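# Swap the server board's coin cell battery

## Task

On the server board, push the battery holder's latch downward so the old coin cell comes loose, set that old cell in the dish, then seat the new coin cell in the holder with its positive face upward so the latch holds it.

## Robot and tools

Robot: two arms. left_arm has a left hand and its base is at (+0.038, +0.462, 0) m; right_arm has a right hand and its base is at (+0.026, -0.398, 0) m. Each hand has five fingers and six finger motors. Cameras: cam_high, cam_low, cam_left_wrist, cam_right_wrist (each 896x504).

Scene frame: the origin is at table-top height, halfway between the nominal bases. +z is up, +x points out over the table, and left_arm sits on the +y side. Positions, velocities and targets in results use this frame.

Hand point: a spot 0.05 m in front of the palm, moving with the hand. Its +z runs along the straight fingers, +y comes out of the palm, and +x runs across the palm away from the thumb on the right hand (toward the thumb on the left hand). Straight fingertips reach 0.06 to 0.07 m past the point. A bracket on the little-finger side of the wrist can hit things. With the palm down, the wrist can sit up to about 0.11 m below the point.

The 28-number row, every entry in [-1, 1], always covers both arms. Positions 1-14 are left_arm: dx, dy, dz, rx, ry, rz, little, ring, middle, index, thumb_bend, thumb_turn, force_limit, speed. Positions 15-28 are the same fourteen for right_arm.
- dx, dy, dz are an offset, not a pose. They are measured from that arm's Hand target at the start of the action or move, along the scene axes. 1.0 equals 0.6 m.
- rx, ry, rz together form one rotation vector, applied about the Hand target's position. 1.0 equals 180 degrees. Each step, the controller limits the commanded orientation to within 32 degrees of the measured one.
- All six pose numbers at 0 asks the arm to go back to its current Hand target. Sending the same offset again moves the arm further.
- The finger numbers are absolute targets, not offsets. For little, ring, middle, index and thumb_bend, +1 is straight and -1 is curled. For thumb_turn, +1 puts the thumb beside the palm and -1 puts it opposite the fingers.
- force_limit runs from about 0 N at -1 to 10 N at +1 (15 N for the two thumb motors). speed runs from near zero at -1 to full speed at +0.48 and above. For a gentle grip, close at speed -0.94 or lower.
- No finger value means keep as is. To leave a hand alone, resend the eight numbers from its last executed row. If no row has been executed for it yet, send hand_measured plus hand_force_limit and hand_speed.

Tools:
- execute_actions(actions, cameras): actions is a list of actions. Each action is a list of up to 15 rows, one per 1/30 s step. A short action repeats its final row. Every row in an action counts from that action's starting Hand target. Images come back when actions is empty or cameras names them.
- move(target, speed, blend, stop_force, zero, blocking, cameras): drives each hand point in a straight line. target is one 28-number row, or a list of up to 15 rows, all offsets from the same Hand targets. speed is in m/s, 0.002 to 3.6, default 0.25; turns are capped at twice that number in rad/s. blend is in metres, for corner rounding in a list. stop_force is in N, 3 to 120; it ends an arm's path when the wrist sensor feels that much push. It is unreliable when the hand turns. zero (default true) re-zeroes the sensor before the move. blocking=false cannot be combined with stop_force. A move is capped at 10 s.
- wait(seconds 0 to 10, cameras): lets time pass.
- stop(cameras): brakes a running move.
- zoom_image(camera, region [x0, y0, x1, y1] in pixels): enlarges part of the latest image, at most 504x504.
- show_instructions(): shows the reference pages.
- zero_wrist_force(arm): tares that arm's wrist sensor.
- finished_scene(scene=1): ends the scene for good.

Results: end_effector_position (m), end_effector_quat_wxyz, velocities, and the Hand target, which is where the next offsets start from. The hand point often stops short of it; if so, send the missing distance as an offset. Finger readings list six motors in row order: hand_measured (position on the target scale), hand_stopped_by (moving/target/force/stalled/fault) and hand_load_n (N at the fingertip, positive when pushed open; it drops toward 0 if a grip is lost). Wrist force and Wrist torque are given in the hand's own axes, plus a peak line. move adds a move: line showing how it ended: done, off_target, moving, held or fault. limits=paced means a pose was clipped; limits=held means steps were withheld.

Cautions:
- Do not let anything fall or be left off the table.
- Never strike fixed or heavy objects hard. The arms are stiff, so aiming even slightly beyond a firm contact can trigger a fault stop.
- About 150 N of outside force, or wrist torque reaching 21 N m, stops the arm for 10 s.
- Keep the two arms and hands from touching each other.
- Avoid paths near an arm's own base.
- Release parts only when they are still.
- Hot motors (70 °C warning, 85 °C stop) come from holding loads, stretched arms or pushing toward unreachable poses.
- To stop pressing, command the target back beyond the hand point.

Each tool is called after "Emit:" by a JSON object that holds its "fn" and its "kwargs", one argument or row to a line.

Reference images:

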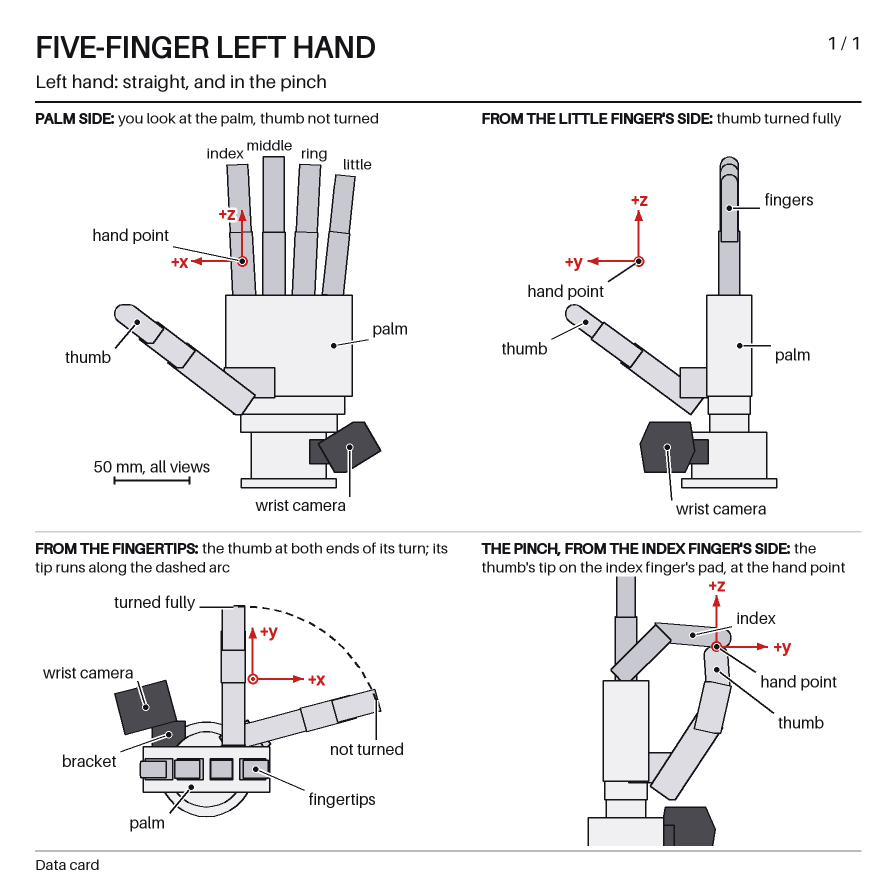

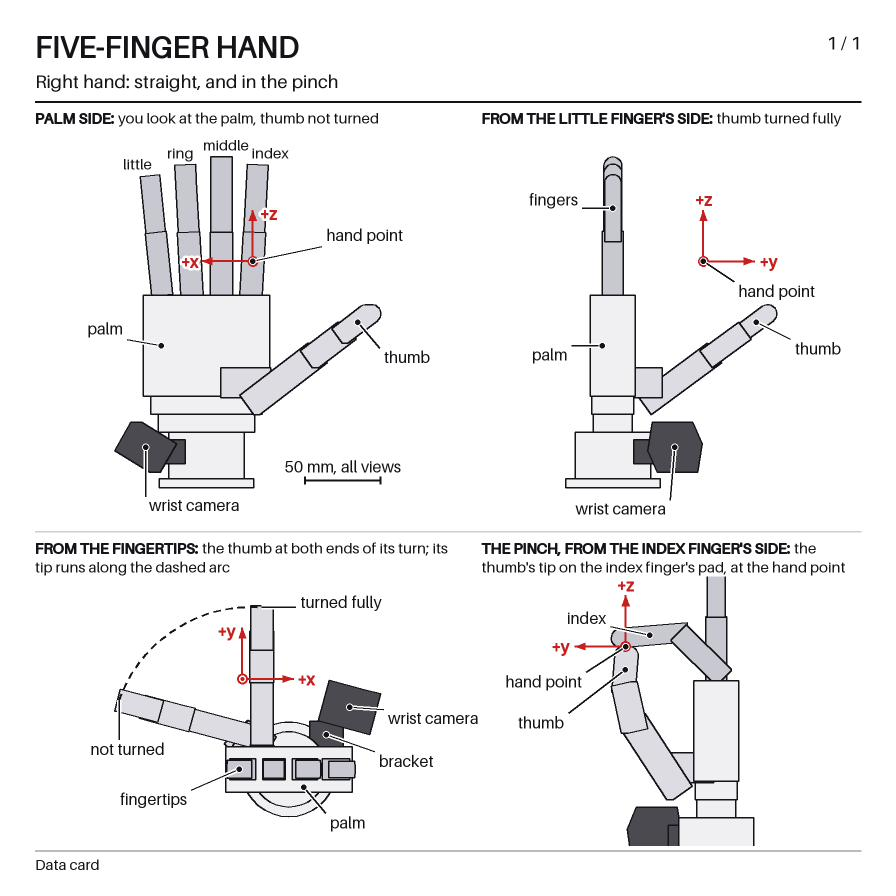

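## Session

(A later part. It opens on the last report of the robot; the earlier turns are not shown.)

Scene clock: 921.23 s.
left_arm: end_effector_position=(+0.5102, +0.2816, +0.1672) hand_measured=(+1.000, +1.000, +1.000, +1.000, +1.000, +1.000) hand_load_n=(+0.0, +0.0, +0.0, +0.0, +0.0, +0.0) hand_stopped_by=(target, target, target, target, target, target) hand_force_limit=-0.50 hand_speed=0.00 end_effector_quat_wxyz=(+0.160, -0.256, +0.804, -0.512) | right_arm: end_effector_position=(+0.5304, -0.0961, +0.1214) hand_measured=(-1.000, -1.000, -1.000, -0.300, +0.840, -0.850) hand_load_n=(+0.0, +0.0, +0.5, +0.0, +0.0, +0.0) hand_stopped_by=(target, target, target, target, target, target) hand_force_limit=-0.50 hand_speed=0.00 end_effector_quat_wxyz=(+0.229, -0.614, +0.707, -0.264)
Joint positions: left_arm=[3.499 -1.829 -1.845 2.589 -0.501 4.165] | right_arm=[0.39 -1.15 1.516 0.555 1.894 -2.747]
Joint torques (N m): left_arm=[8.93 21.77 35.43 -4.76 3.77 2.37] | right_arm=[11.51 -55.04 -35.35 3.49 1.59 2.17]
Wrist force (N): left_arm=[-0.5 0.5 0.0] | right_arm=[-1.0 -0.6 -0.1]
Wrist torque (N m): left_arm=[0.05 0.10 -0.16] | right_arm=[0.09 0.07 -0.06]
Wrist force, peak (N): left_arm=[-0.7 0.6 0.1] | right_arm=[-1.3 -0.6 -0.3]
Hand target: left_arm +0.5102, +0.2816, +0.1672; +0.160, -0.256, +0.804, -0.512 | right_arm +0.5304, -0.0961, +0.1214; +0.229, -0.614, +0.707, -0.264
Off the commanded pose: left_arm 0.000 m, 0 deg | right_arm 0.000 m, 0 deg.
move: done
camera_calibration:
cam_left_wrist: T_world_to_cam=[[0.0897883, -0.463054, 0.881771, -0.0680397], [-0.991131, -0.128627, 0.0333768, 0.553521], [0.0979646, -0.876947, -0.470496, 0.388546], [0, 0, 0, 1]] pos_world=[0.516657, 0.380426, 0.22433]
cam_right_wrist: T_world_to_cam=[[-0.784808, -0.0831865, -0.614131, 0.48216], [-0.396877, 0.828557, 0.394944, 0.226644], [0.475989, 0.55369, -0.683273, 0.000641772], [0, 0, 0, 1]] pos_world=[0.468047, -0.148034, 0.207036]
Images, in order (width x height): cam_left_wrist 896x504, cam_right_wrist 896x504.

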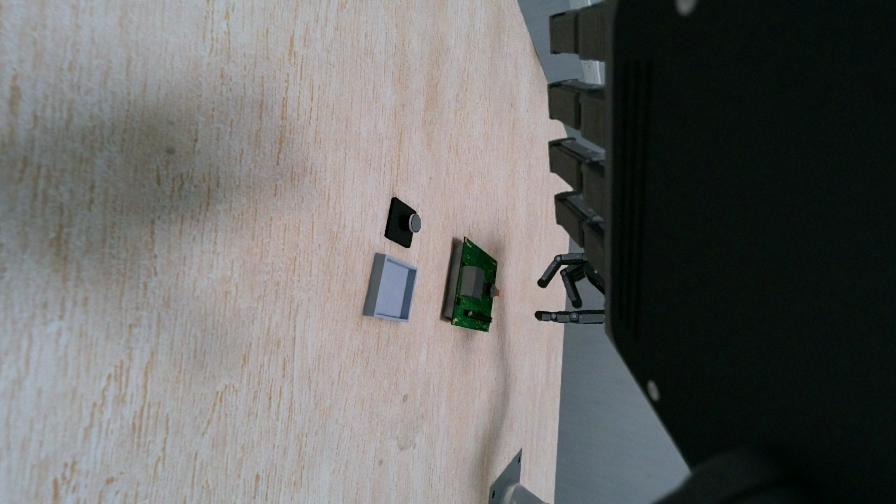

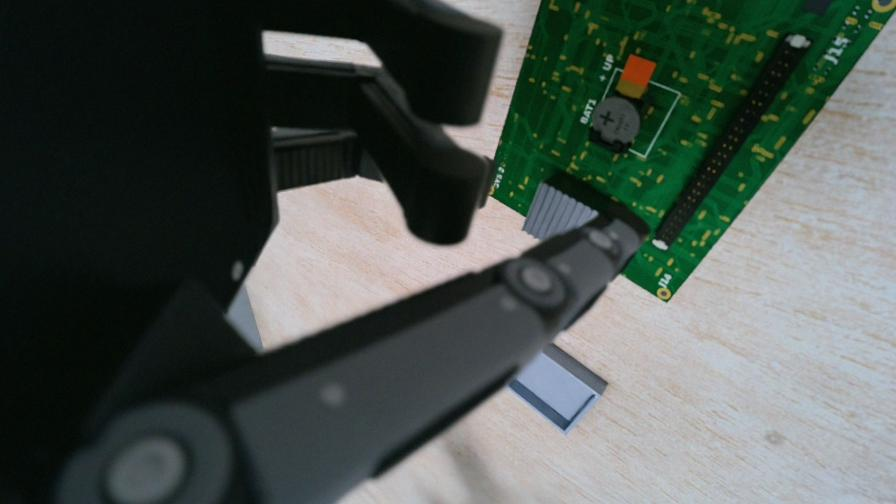

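Emit:
{"fn": "move", "kwargs": {
  "target": [0,0,0,0,0,0,1,1,1,1,1,1,-0.5,0,-0.0008,-0.0182,-0.0983,0.0046,0.033,0,-1,-1,-1,-0.3,0.84,-0.85,-0.5,0],
  "cameras": ["cam_left_wrist","cam_right_wrist","cam_low"],
  "speed": 0.08
}}

Emit:
{"fn": "zoom_image", "kwargs": {
  "camera": "cam_left_wrist",
  "region": [450, 230, 570, 340]
}}

Emit:
{"fn": "zoom_image", "kwargs": {
  "camera": "cam_low",
  "region": [405, 225, 450, 260]
}}

Emit:
{"fn": "zoom_image", "kwargs": {
  "camera": "cam_right_wrist",
  "region": [470, 50, 670, 250]
}}

Scene clock: 945.80 s.
left_arm: end_effector_position=(+0.5102, +0.2816, +0.1672) hand_measured=(+1.000, +1.000, +1.000, +1.000, +1.000, +1.000) hand_load_n=(+0.0, +0.0, +0.0, +0.0, +0.0, -0.5) hand_stopped_by=(target, target, target, target, target, target) hand_force_limit=-0.50 hand_speed=0.00 end_effector_quat_wxyz=(+0.160, -0.256, +0.804, -0.512) | right_arm: end_effector_position=(+0.5299, -0.1070, +0.0625) hand_measured=(-1.000, -1.000, -1.000, -0.300, +0.840, -0.850) hand_load_n=(+0.0, +0.0, +0.0, +0.0, +0.0, +0.0) hand_stopped_by=(target, target, target, target, target, target) hand_force_limit=-0.50 hand_speed=0.00 end_effector_quat_wxyz=(+0.197, -0.625, +0.720, -0.227)
Joint positions: left_arm=[3.499 -1.829 -1.845 2.589 -0.501 4.165] | right_arm=[0.344 -1.062 1.535 0.538 1.828 -2.757]
Joint torques (N m): left_arm=[8.68 22.87 35.73 -4.49 3.71 2.64] | right_arm=[-11.67 -38.48 -8.92 -0.21 -1.02 -1.58]
Wrist force (N): left_arm=[-0.7 0.4 0.0] | right_arm=[-1.1 -0.5 -0.4]
Wrist torque (N m): left_arm=[0.04 0.14 -0.17] | right_arm=[0.12 0.09 -0.07]
Wrist force, peak (N): left_arm=[-0.7 0.7 0.0] | right_arm=[-1.4 -0.8 -0.7]
Hand target: left_arm +0.5102, +0.2816, +0.1672; +0.160, -0.256, +0.804, -0.512 | right_arm +0.5299, -0.1071, +0.0625; +0.197, -0.625, +0.720, -0.227
Off the commanded pose: left_arm 0.000 m, 0 deg | right_arm 0.000 m, 0 deg.
move: done
camera_calibration:
cam_left_wrist: T_world_to_cam=[[0.0897883, -0.463054, 0.881771, -0.0680397], [-0.991131, -0.128627, 0.0333768, 0.553521], [0.0979646, -0.876947, -0.470496, 0.388546], [0, 0, 0, 1]] pos_world=[0.516657, 0.380426, 0.22433]
cam_right_wrist: T_world_to_cam=[[-0.844199, -0.0749199, -0.530769, 0.47186], [-0.35326, 0.822494, 0.44577, 0.231813], [0.403157, 0.563818, -0.720815, 0.00872059], [0, 0, 0, 1]] pos_world=[0.476718, -0.16023, 0.1534]
Images, in order (width x height): cam_low 896x504, cam_left_wrist 896x504, cam_right_wrist 896x504.

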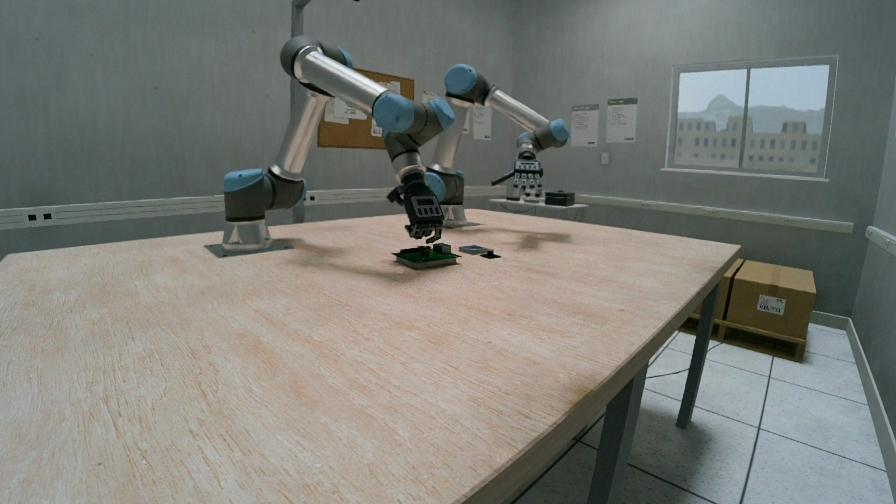

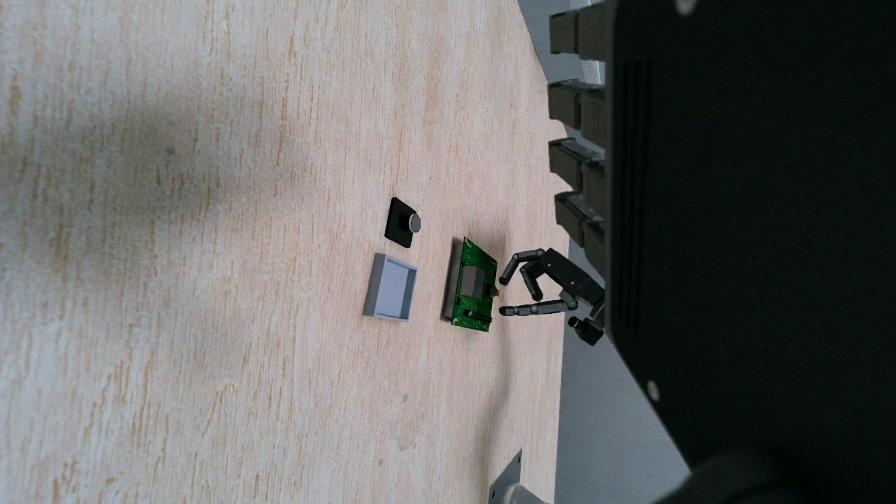

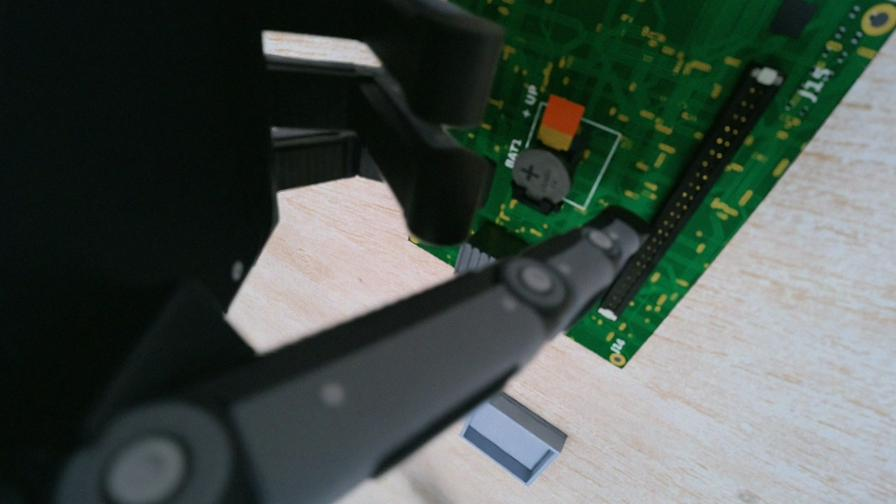

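Scaled by 4.200 from the camera's 896x504 image, which has a finer 1280x720 frame.

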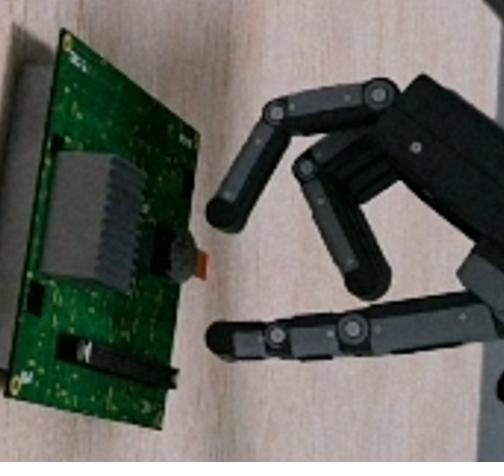

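Scaled by 11.200 from the camera's 896x504 image, which has a finer 1280x720 frame.

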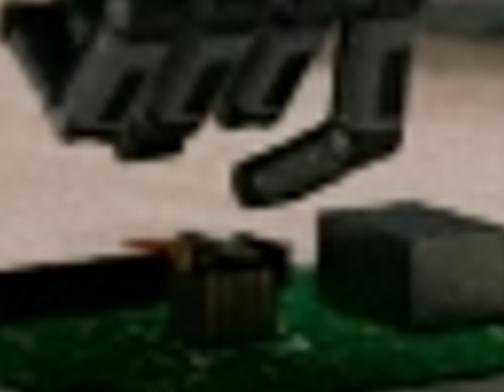

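Scaled by 2.520 from the camera's 896x504 image, which has a finer 1280x720 frame.

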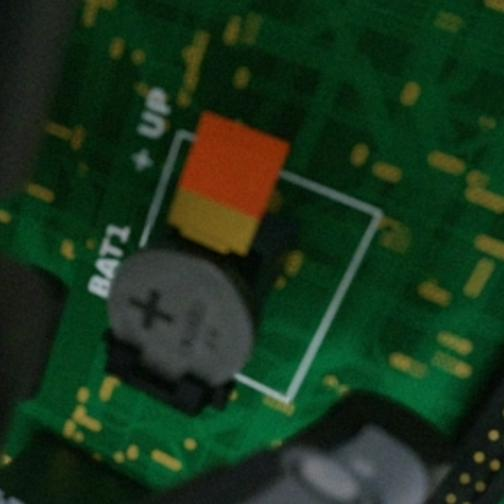

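Emit:
{"fn": "move", "kwargs": {
  "target": [0,0,0,0,0,0,1,1,1,1,1,1,-0.5,0,0.0037,0.0025,-0.03,0,0,0,-1,-1,-1,-0.3,0.84,-0.85,-0.5,0],
  "cameras": ["cam_left_wrist","cam_right_wrist","cam_low"],
  "speed": 0.04,
  "stop_force": 4
}}

Emit:
{"fn": "zoom_image", "kwargs": {
  "camera": "cam_left_wrist",
  "region": [450, 230, 570, 340]
}}

Emit:
{"fn": "zoom_image", "kwargs": {
  "camera": "cam_low",
  "region": [405, 225, 450, 260]
}}

Emit:
{"fn": "zoom_image", "kwargs": {
  "camera": "cam_right_wrist",
  "region": [470, 50, 670, 250]
}}

Scene clock: 976.40 s.
left_arm: end_effector_position=(+0.5102, +0.2816, +0.1672) hand_measured=(+1.000, +1.000, +1.000, +1.000, +1.000, +1.000) hand_load_n=(+0.0, +0.0, +0.0, +0.0, +0.0, -0.5) hand_stopped_by=(target, target, target, target, target, target) hand_force_limit=-0.50 hand_speed=0.00 end_effector_quat_wxyz=(+0.160, -0.256, +0.804, -0.512) | right_arm: end_effector_position=(+0.5321, -0.1056, +0.0445) hand_measured=(-1.000, -1.000, -1.000, -0.300, +0.840, -0.850) hand_load_n=(+0.5, +0.0, +0.0, +0.0, +0.0, +0.0) hand_stopped_by=(target, target, target, target, target, target) hand_force_limit=-0.50 hand_speed=0.00 end_effector_quat_wxyz=(+0.197, -0.625, +0.720, -0.227)
Joint positions: left_arm=[3.499 -1.829 -1.845 2.589 -0.501 4.165] | right_arm=[0.346 -1.036 1.545 0.502 1.829 -2.756]
Joint torques (N m): left_arm=[8.14 22.54 35.19 -4.55 3.74 2.37] | right_arm=[12.41 -39.1 -7.24 -0.29 2.29 2]
Wrist force (N): left_arm=[-0.5 0.4 0.0] | right_arm=[-1.2 -0.5 -0.6]
Wrist torque (N m): left_arm=[0.06 0.11 -0.16] | right_arm=[0.13 0.10 -0.08]
Wrist force, peak (N): left_arm=[-0.8 0.5 0.1] | right_arm=[-1.3 -0.8 -0.2]
Hand target: left_arm +0.5102, +0.2816, +0.1672; +0.160, -0.256, +0.804, -0.512 | right_arm +0.5321, -0.1056, +0.0445; +0.197, -0.625, +0.720, -0.227
Off the commanded pose: left_arm 0.000 m, 0 deg | right_arm 0.000 m, 0 deg.
move: done
camera_calibration:
cam_left_wrist: T_world_to_cam=[[0.0897883, -0.463054, 0.881771, -0.0680397], [-0.991131, -0.128627, 0.0333768, 0.553521], [0.0979646, -0.876947, -0.470496, 0.388546], [0, 0, 0, 1]] pos_world=[0.516657, 0.380426, 0.22433]
cam_right_wrist: T_world_to_cam=[[-0.844195, -0.0749177, -0.530774, 0.464222], [-0.353295, 0.822448, 0.445828, 0.239426], [0.403134, 0.563885, -0.720775, -0.00604266], [0, 0, 0, 1]] pos_world=[0.478918, -0.15873, 0.135299]
Images, in order (width x height): cam_low 896x504, cam_left_wrist 896x504, cam_right_wrist 896x504.

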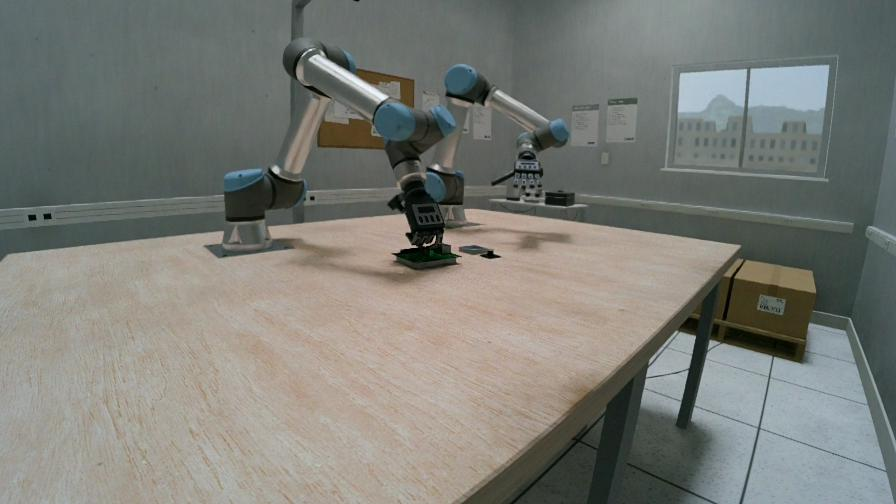

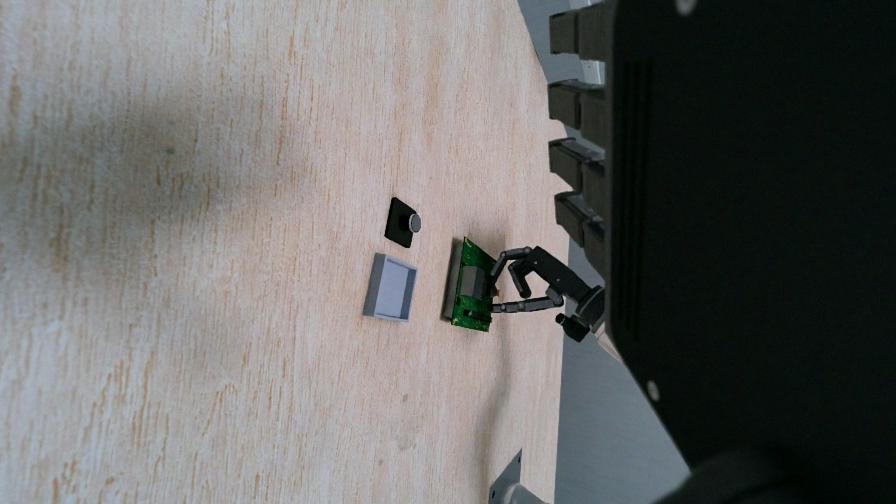

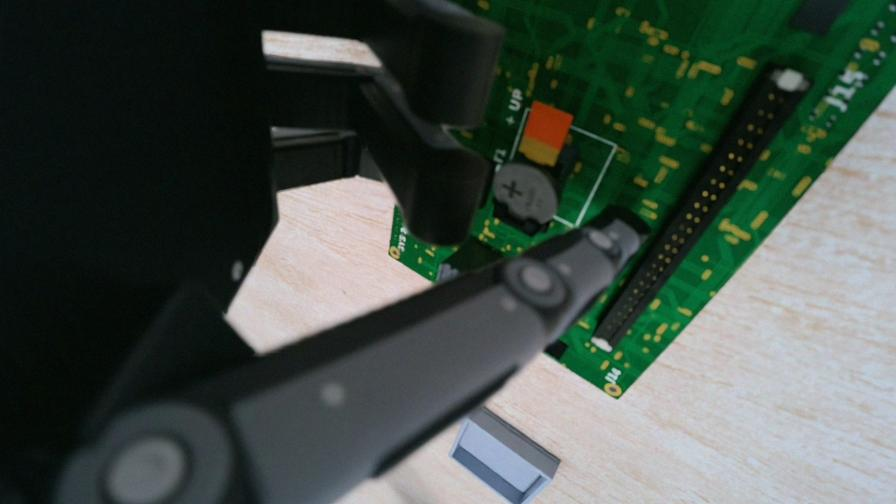

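Scaled by 4.200 from the camera's 896x504 image, which has a finer 1280x720 frame.

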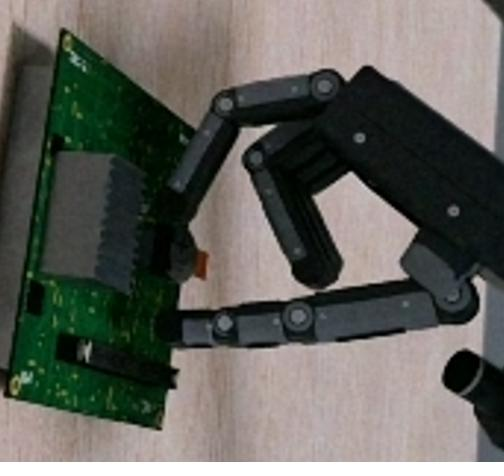

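Scaled by 11.200 from the camera's 896x504 image, which has a finer 1280x720 frame.

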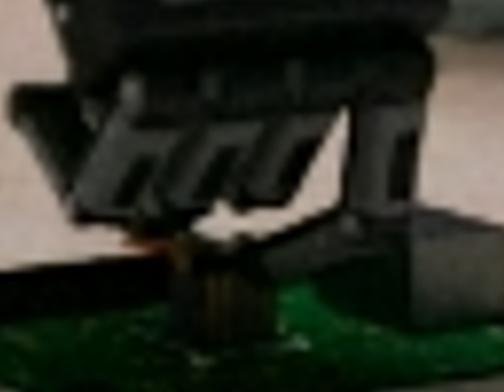

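Scaled by 2.520 from the camera's 896x504 image, which has a finer 1280x720 frame.

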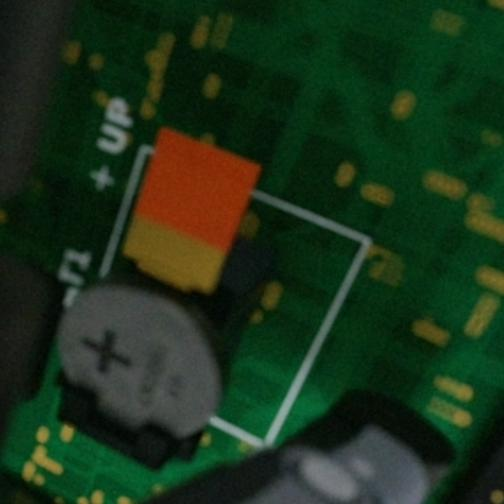

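Emit:
{"fn": "move", "kwargs": {
  "target": [0,0,0,0,0,0,1,1,1,1,1,1,-0.5,0,0,0,0,0,0,0,-1,-1,-1,-0.3,0.3,-0.85,-0.55,-0.93],
  "cameras": ["cam_left_wrist","cam_right_wrist"]
}}

Emit:
{"fn": "zoom_image", "kwargs": {
  "camera": "cam_left_wrist",
  "region": [450, 230, 570, 340]
}}

Emit:
{"fn": "zoom_image", "kwargs": {
  "camera": "cam_right_wrist",
  "region": [470, 50, 670, 250]
}}

Scene clock: 990.07 s.
left_arm: end_effector_position=(+0.5102, +0.2816, +0.1672) hand_measured=(+1.000, +1.000, +1.000, +1.000, +1.000, +1.000) hand_load_n=(+0.0, +0.0, +0.0, +0.0, +0.0, -0.5) hand_stopped_by=(target, target, target, target, target, target) hand_force_limit=-0.50 hand_speed=0.00 end_effector_quat_wxyz=(+0.160, -0.256, +0.804, -0.512) | right_arm: end_effector_position=(+0.5321, -0.1055, +0.0445) hand_measured=(-1.000, -1.000, -1.000, -0.300, +0.636, -0.850) hand_load_n=(+0.5, +0.5, +0.0, +0.0, +4.0, -1.0) hand_stopped_by=(target, target, target, target, force, target) hand_force_limit=-0.55 hand_speed=-0.93 end_effector_quat_wxyz=(+0.197, -0.625, +0.720, -0.227)
Joint positions: left_arm=[3.499 -1.829 -1.845 2.589 -0.501 4.165] | right_arm=[0.346 -1.036 1.545 0.502 1.829 -2.756]
Joint torques (N m): left_arm=[8.48 22.91 36.03 -4.35 3.66 2.21] | right_arm=[11.57 -39.53 -8.89 -0.19 2.17 1.83]
Wrist force (N): left_arm=[-0.5 0.3 0.2] | right_arm=[-0.4 2.1 -1.5]
Wrist torque (N m): left_arm=[0.01 0.11 -0.15] | right_arm=[0.20 0.07 -0.05]
Wrist force, peak (N): left_arm=[-0.9 0.3 -0.2] | right_arm=[-0.4 2.1 -1.5]
Hand target: left_arm +0.5102, +0.2816, +0.1672; +0.160, -0.256, +0.804, -0.512 | right_arm +0.5321, -0.1056, +0.0445; +0.197, -0.625, +0.720, -0.227
Off the commanded pose: left_arm 0.000 m, 0 deg | right_arm 0.000 m, 0 deg.
move: done
camera_calibration:
cam_left_wrist: T_world_to_cam=[[0.0897883, -0.463054, 0.881771, -0.0680397], [-0.991131, -0.128627, 0.0333768, 0.553521], [0.0979646, -0.876947, -0.470496, 0.388546], [0, 0, 0, 1]] pos_world=[0.516657, 0.380426, 0.22433]
cam_right_wrist: T_world_to_cam=[[-0.844195, -0.0749177, -0.530774, 0.464222], [-0.353295, 0.822448, 0.445828, 0.239426], [0.403134, 0.563885, -0.720775, -0.00604266], [0, 0, 0, 1]] pos_world=[0.478918, -0.15873, 0.135299]
Images, in order (width x height): cam_left_wrist 896x504, cam_right_wrist 896x504.

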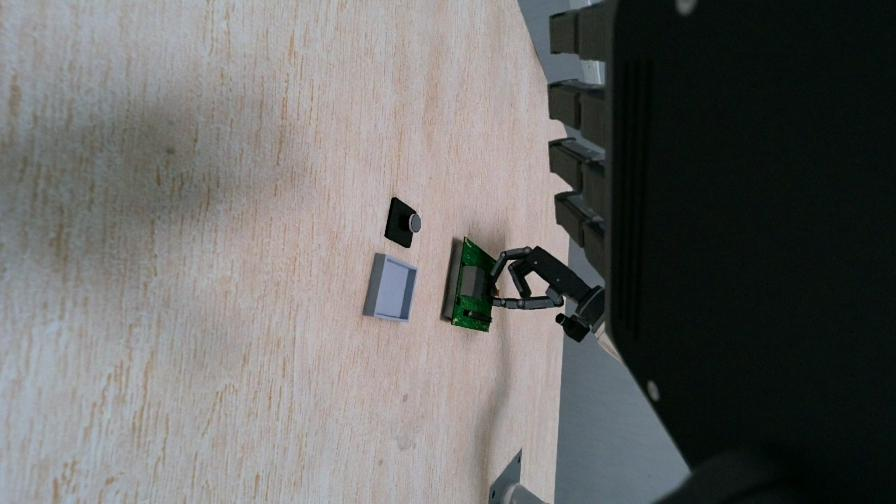

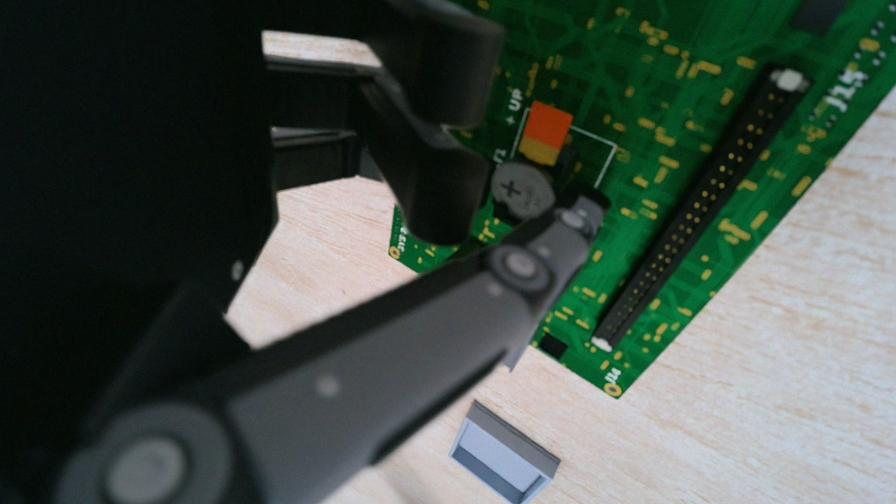

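Scaled by 4.200 from the camera's 896x504 image, which has a finer 1280x720 frame.

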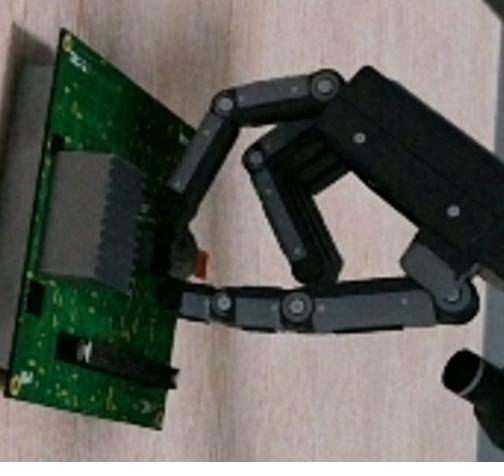

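Scaled by 2.520 from the camera's 896x504 image, which has a finer 1280x720 frame.

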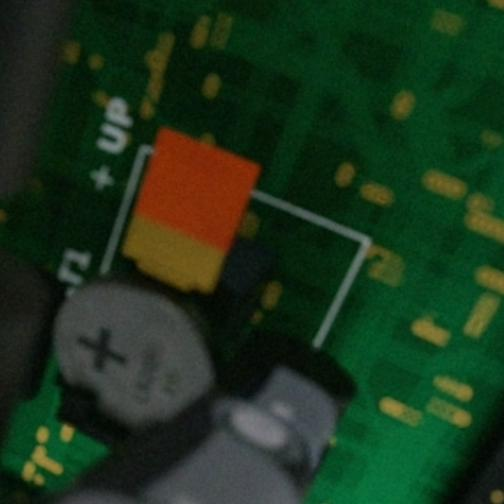

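Emit:
{"fn": "move", "kwargs": {
  "target": [0,0,0,0,0,0,1,1,1,1,1,1,-0.5,0,0,-0.006,0.01,0,0,0,-1,-1,-1,-0.3,0.3,-0.85,-0.55,-0.93],
  "cameras": ["cam_left_wrist","cam_right_wrist"],
  "speed": 0.02,
  "stop_force": 8
}}

Emit:
{"fn": "zoom_image", "kwargs": {
  "camera": "cam_left_wrist",
  "region": [450, 230, 570, 340]
}}

Emit:
{"fn": "zoom_image", "kwargs": {
  "camera": "cam_right_wrist",
  "region": [470, 50, 670, 250]
}}

Scene clock: 1001.27 s.
left_arm: end_effector_position=(+0.5102, +0.2816, +0.1672) hand_measured=(+1.000, +1.000, +1.000, +1.000, +1.000, +1.000) hand_load_n=(+0.0, +0.0, +0.0, +0.0, +0.0, +0.0) hand_stopped_by=(target, target, target, target, target, target) hand_force_limit=-0.50 hand_speed=0.00 end_effector_quat_wxyz=(+0.160, -0.256, +0.804, -0.512) | right_arm: end_effector_position=(+0.5321, -0.1092, +0.0505) hand_measured=(-1.000, -1.000, -1.000, -0.300, +0.634, -0.850) hand_load_n=(+0.0, +0.0, +0.0, +0.0, +0.5, +0.0) hand_stopped_by=(target, target, target, target, force, target) hand_force_limit=-0.55 hand_speed=-0.93 end_effector_quat_wxyz=(+0.197, -0.625, +0.720, -0.227)
Joint positions: left_arm=[3.499 -1.829 -1.845 2.589 -0.501 4.165] | right_arm=[0.339 -1.047 1.546 0.511 1.825 -2.762]
Joint torques (N m): left_arm=[7.85 23.19 36.12 -4.31 3.6 2.21] | right_arm=[-12.15 -57.92 -7.35 4.26 -1.37 -2]
Wrist force (N): left_arm=[-0.5 0.4 0.1] | right_arm=[-0.9 -0.7 -0.3]
Wrist torque (N m): left_arm=[0.03 0.11 -0.16] | right_arm=[0.09 0.06 0.07]
Wrist force, peak (N): left_arm=[-0.8 0.6 0.1] | right_arm=[-0.8 1.0 -2.6]
Hand target: left_arm +0.5102, +0.2816, +0.1672; +0.160, -0.256, +0.804, -0.512 | right_arm +0.5321, -0.1092, +0.0505; +0.197, -0.625, +0.720, -0.227
Off the commanded pose: left_arm 0.000 m, 0 deg | right_arm 0.000 m, 0 deg.
move: done
camera_calibration:
cam_left_wrist: T_world_to_cam=[[0.0897883, -0.463054, 0.881771, -0.0680397], [-0.991131, -0.128627, 0.0333768, 0.553521], [0.0979646, -0.876947, -0.470496, 0.388546], [0, 0, 0, 1]] pos_world=[0.516657, 0.380426, 0.22433]
cam_right_wrist: T_world_to_cam=[[-0.844195, -0.0749177, -0.530774, 0.467137], [-0.353295, 0.822448, 0.445828, 0.239712], [0.403134, 0.563885, -0.720775, 0.000311978], [0, 0, 0, 1]] pos_world=[0.478918, -0.16233, 0.141299]
Images, in order (width x height): cam_left_wrist 896x504, cam_right_wrist 896x504.

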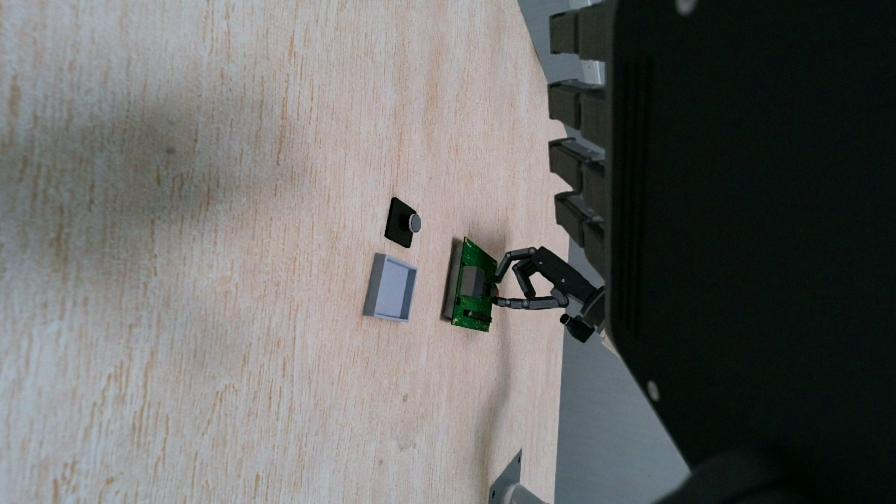

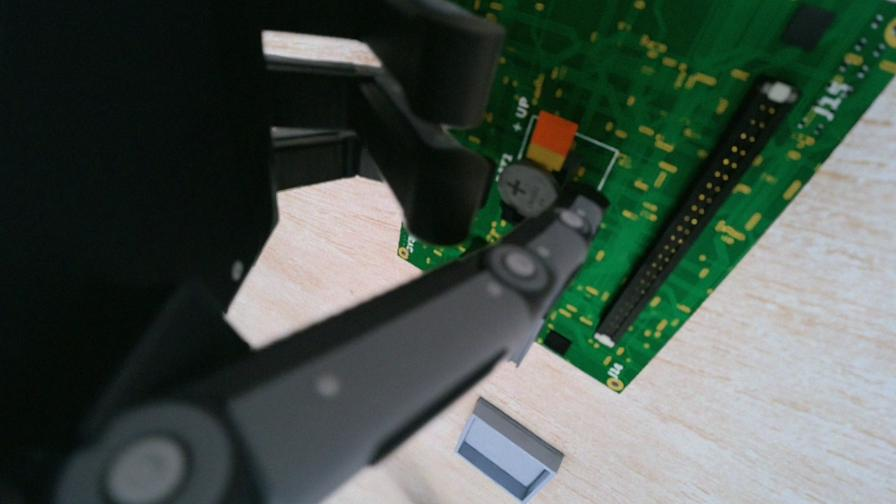

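Scaled by 4.200 from the camera's 896x504 image, which has a finer 1280x720 frame.

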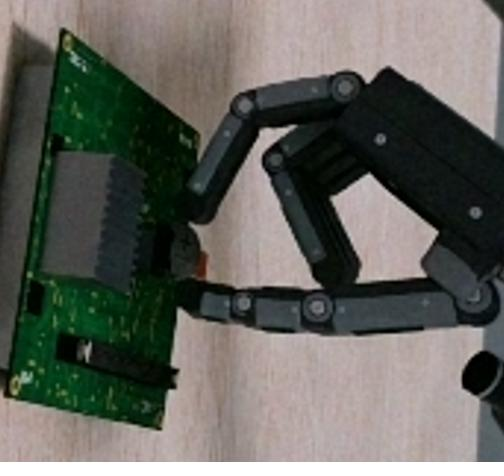

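Scaled by 2.520 from the camera's 896x504 image, which has a finer 1280x720 frame.

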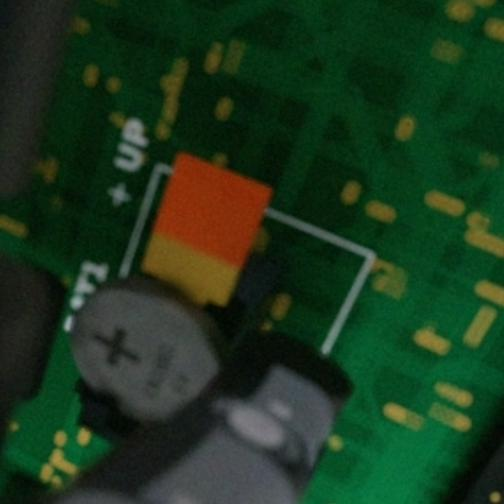

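Emit:
{"fn": "move", "kwargs": {
  "target": [0,0,0,0,0,0,1,1,1,1,1,1,-0.5,0,0,0,0,0,0,0,-1,-1,-1,-0.3,0.28,-0.85,-0.5,-0.94],
  "cameras": ["cam_left_wrist","cam_right_wrist"]
}}

Emit:
{"fn": "zoom_image", "kwargs": {
  "camera": "cam_left_wrist",
  "region": [450, 230, 570, 340]
}}

Emit:
{"fn": "zoom_image", "kwargs": {
  "camera": "cam_right_wrist",
  "region": [470, 50, 670, 250]
}}

Scene clock: 1013.80 s.
left_arm: end_effector_position=(+0.5102, +0.2816, +0.1672) hand_measured=(+1.000, +1.000, +1.000, +1.000, +1.000, +1.000) hand_load_n=(+0.0, +0.0, +0.0, +0.0, +0.0, +0.0) hand_stopped_by=(target, target, target, target, target, target) hand_force_limit=-0.50 hand_speed=0.00 end_effector_quat_wxyz=(+0.160, -0.256, +0.804, -0.512) | right_arm: end_effector_position=(+0.5321, -0.1092, +0.0505) hand_measured=(-1.000, -1.000, -1.000, -0.300, +0.556, -0.850) hand_load_n=(+0.0, +0.0, +0.0, +0.0, +3.5, -1.5) hand_stopped_by=(target, target, target, target, force, target) hand_force_limit=-0.50 hand_speed=-0.94 end_effector_quat_wxyz=(+0.197, -0.625, +0.720, -0.227)
Joint positions: left_arm=[3.499 -1.829 -1.845 2.589 -0.501 4.165] | right_arm=[0.339 -1.047 1.546 0.511 1.825 -2.762]
Joint torques (N m): left_arm=[6.77 22.65 34.87 -4.4 3.53 2.1] | right_arm=[-12.47 -57.59 -8.87 2.78 -1.2 -1.78]
Wrist force (N): left_arm=[-0.6 0.3 0.1] | right_arm=[-0.3 0.6 -2.5]
Wrist torque (N m): left_arm=[0.02 0.11 -0.16] | right_arm=[0.10 0.09 0.04]
Wrist force, peak (N): left_arm=[-0.7 0.6 0.1] | right_arm=[-0.2 0.0 -3.0]
Hand target: left_arm +0.5102, +0.2816, +0.1672; +0.160, -0.256, +0.804, -0.512 | right_arm +0.5321, -0.1092, +0.0505; +0.197, -0.625, +0.720, -0.227
Off the commanded pose: left_arm 0.000 m, 0 deg | right_arm 0.000 m, 0 deg.
move: done
camera_calibration:
cam_left_wrist: T_world_to_cam=[[0.0897883, -0.463054, 0.881771, -0.0680397], [-0.991131, -0.128627, 0.0333768, 0.553521], [0.0979646, -0.876947, -0.470496, 0.388546], [0, 0, 0, 1]] pos_world=[0.516657, 0.380426, 0.22433]
cam_right_wrist: T_world_to_cam=[[-0.844254, -0.0749983, -0.53067, 0.467138], [-0.353257, 0.822499, 0.445762, 0.239711], [0.403044, 0.5638, -0.720892, 0.000358292], [0, 0, 0, 1]] pos_world=[0.478918, -0.16233, 0.1413]
Images, in order (width x height): cam_left_wrist 896x504, cam_right_wrist 896x504.

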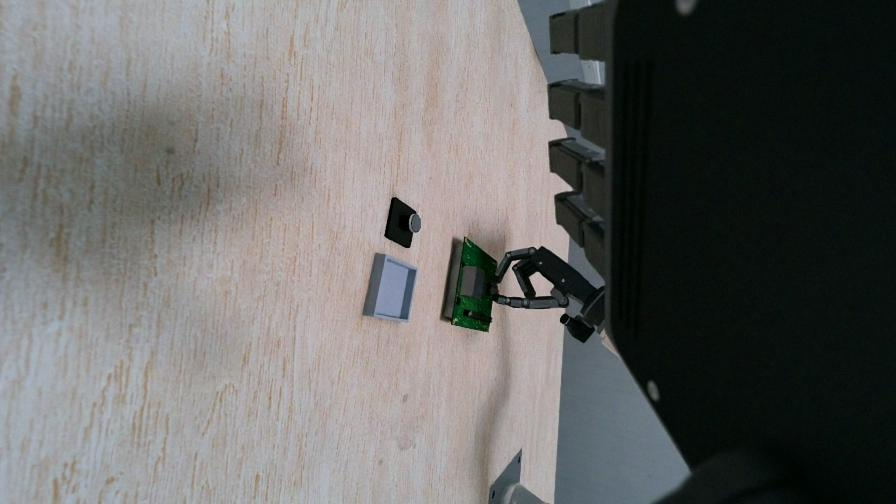

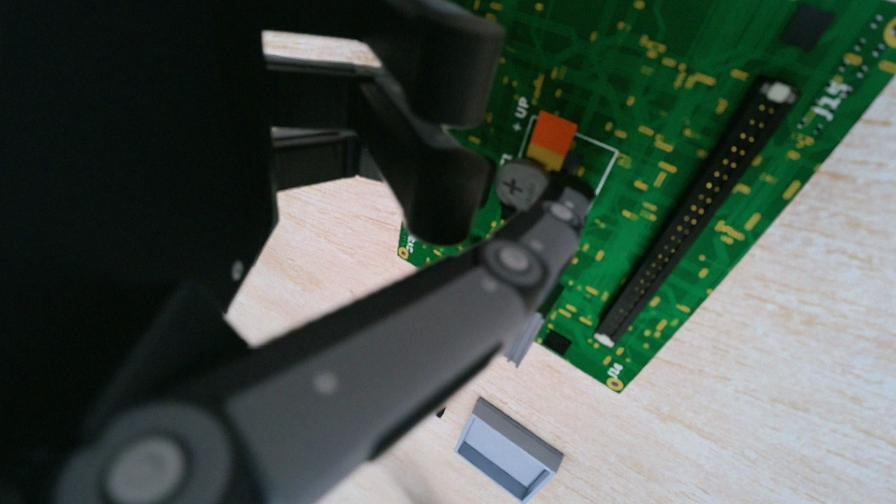

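Scaled by 4.200 from the camera's 896x504 image, which has a finer 1280x720 frame.

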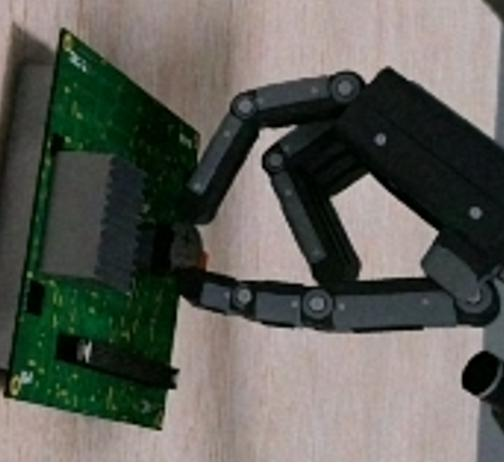

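Scaled by 2.520 from the camera's 896x504 image, which has a finer 1280x720 frame.

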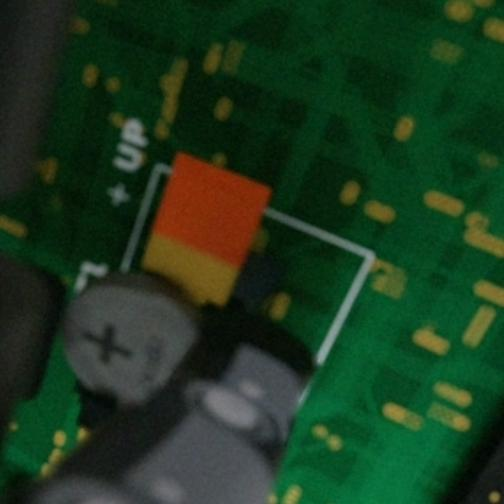

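Emit:
{"fn": "move", "kwargs": {
  "target": [0,0,0,0,0,0,1,1,1,1,1,1,-0.5,0,0,0,0,0,0,0,-1,-1,-1,-0.3,0.84,-0.85,-0.5,-0.6],
  "cameras": ["cam_left_wrist","cam_right_wrist"]
}}

Emit:
{"fn": "zoom_image", "kwargs": {
  "camera": "cam_left_wrist",
  "region": [470, 260, 530, 310]
}}

Emit:
{"fn": "zoom_image", "kwargs": {
  "camera": "cam_right_wrist",
  "region": [470, 90, 610, 250]
}}

Scene clock: 1033.77 s.
left_arm: end_effector_position=(+0.5102, +0.2816, +0.1672) hand_measured=(+1.000, +1.000, +1.000, +1.000, +1.000, +1.000) hand_load_n=(+0.0, +0.0, +0.0, -0.5, +0.0, +0.0) hand_stopped_by=(target, target, target, target, target, target) hand_force_limit=-0.50 hand_speed=0.00 end_effector_quat_wxyz=(+0.160, -0.256, +0.804, -0.512) | right_arm: end_effector_position=(+0.5321, -0.1092, +0.0505) hand_measured=(-1.000, -1.000, -1.000, -0.300, +0.840, -0.850) hand_load_n=(+0.5, +0.0, +0.0, +0.0, +0.0, +0.0) hand_stopped_by=(target, target, target, target, target, target) hand_force_limit=-0.50 hand_speed=-0.60 end_effector_quat_wxyz=(+0.197, -0.625, +0.720, -0.227)
Joint positions: left_arm=[3.499 -1.829 -1.845 2.589 -0.501 4.165] | right_arm=[0.339 -1.047 1.546 0.511 1.825 -2.762]
Joint torques (N m): left_arm=[6.39 21.78 35.8 -4.28 3.74 1.73] | right_arm=[-11.7 -52.7 -17.49 0.58 -0.99 0.27]
Wrist force (N): left_arm=[-0.4 0.3 0.1] | right_arm=[-1.1 -0.5 -0.5]
Wrist torque (N m): left_arm=[0.02 0.09 -0.14] | right_arm=[0.13 0.08 0.07]
Wrist force, peak (N): left_arm=[-0.7 0.7 0.0] | right_arm=[-0.4 0.0 -3.1]
Hand target: left_arm +0.5102, +0.2816, +0.1672; +0.160, -0.256, +0.804, -0.512 | right_arm +0.5321, -0.1092, +0.0505; +0.197, -0.625, +0.720, -0.227
Off the commanded pose: left_arm 0.000 m, 0 deg | right_arm 0.000 m, 0 deg.
move: done
camera_calibration:
cam_left_wrist: T_world_to_cam=[[0.0897883, -0.463054, 0.881771, -0.0680397], [-0.991131, -0.128627, 0.0333768, 0.553521], [0.0979646, -0.876947, -0.470496, 0.388546], [0, 0, 0, 1]] pos_world=[0.516657, 0.380426, 0.22433]
cam_right_wrist: T_world_to_cam=[[-0.844195, -0.0749177, -0.530774, 0.467137], [-0.353295, 0.822448, 0.445828, 0.239712], [0.403134, 0.563885, -0.720775, 0.000311978], [0, 0, 0, 1]] pos_world=[0.478918, -0.16233, 0.141299]
Images, in order (width x height): cam_left_wrist 896x504, cam_right_wrist 896x504.

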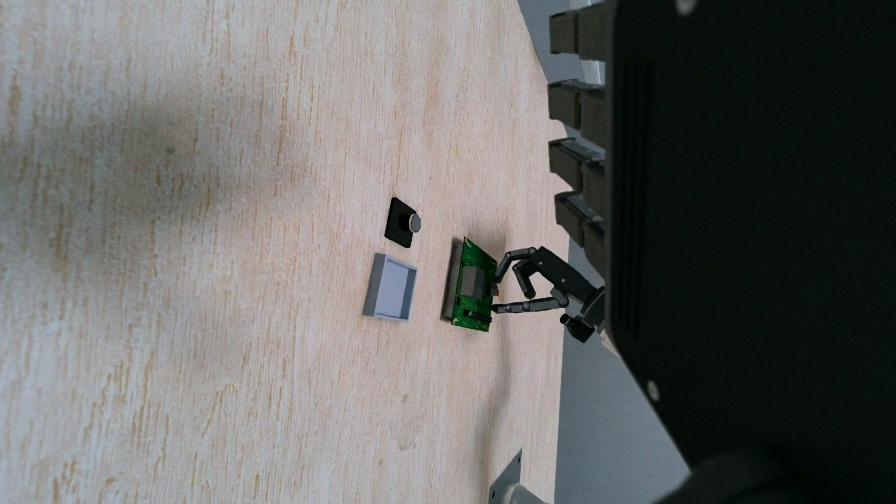

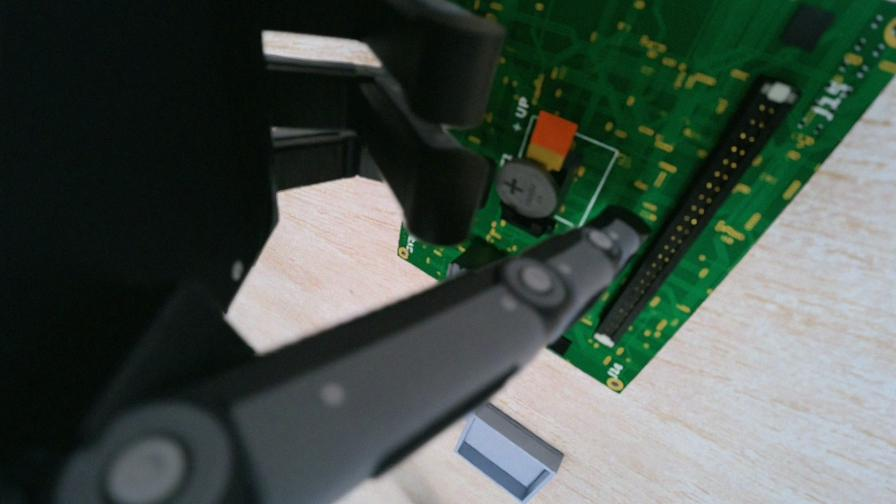

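Scaled by 8.400 from the camera's 896x504 image, which has a finer 1280x720 frame.

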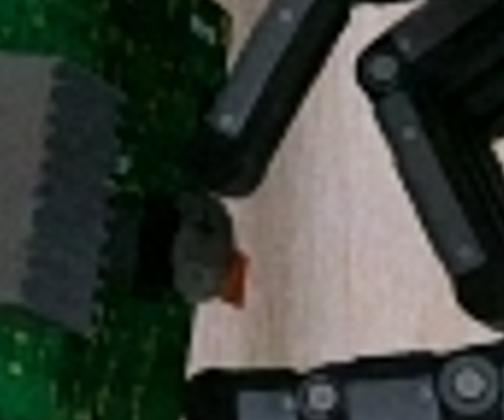

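Scaled by 3.150 from the camera's 896x504 image, which has a finer 1280x720 frame.

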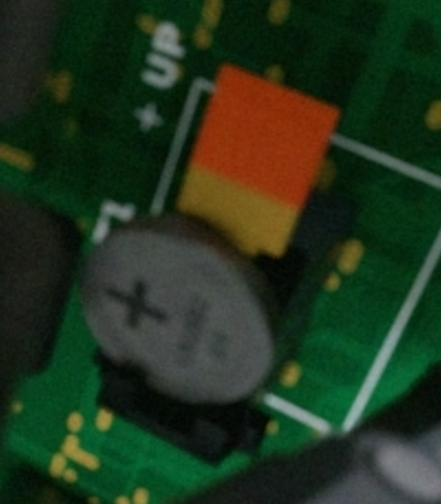

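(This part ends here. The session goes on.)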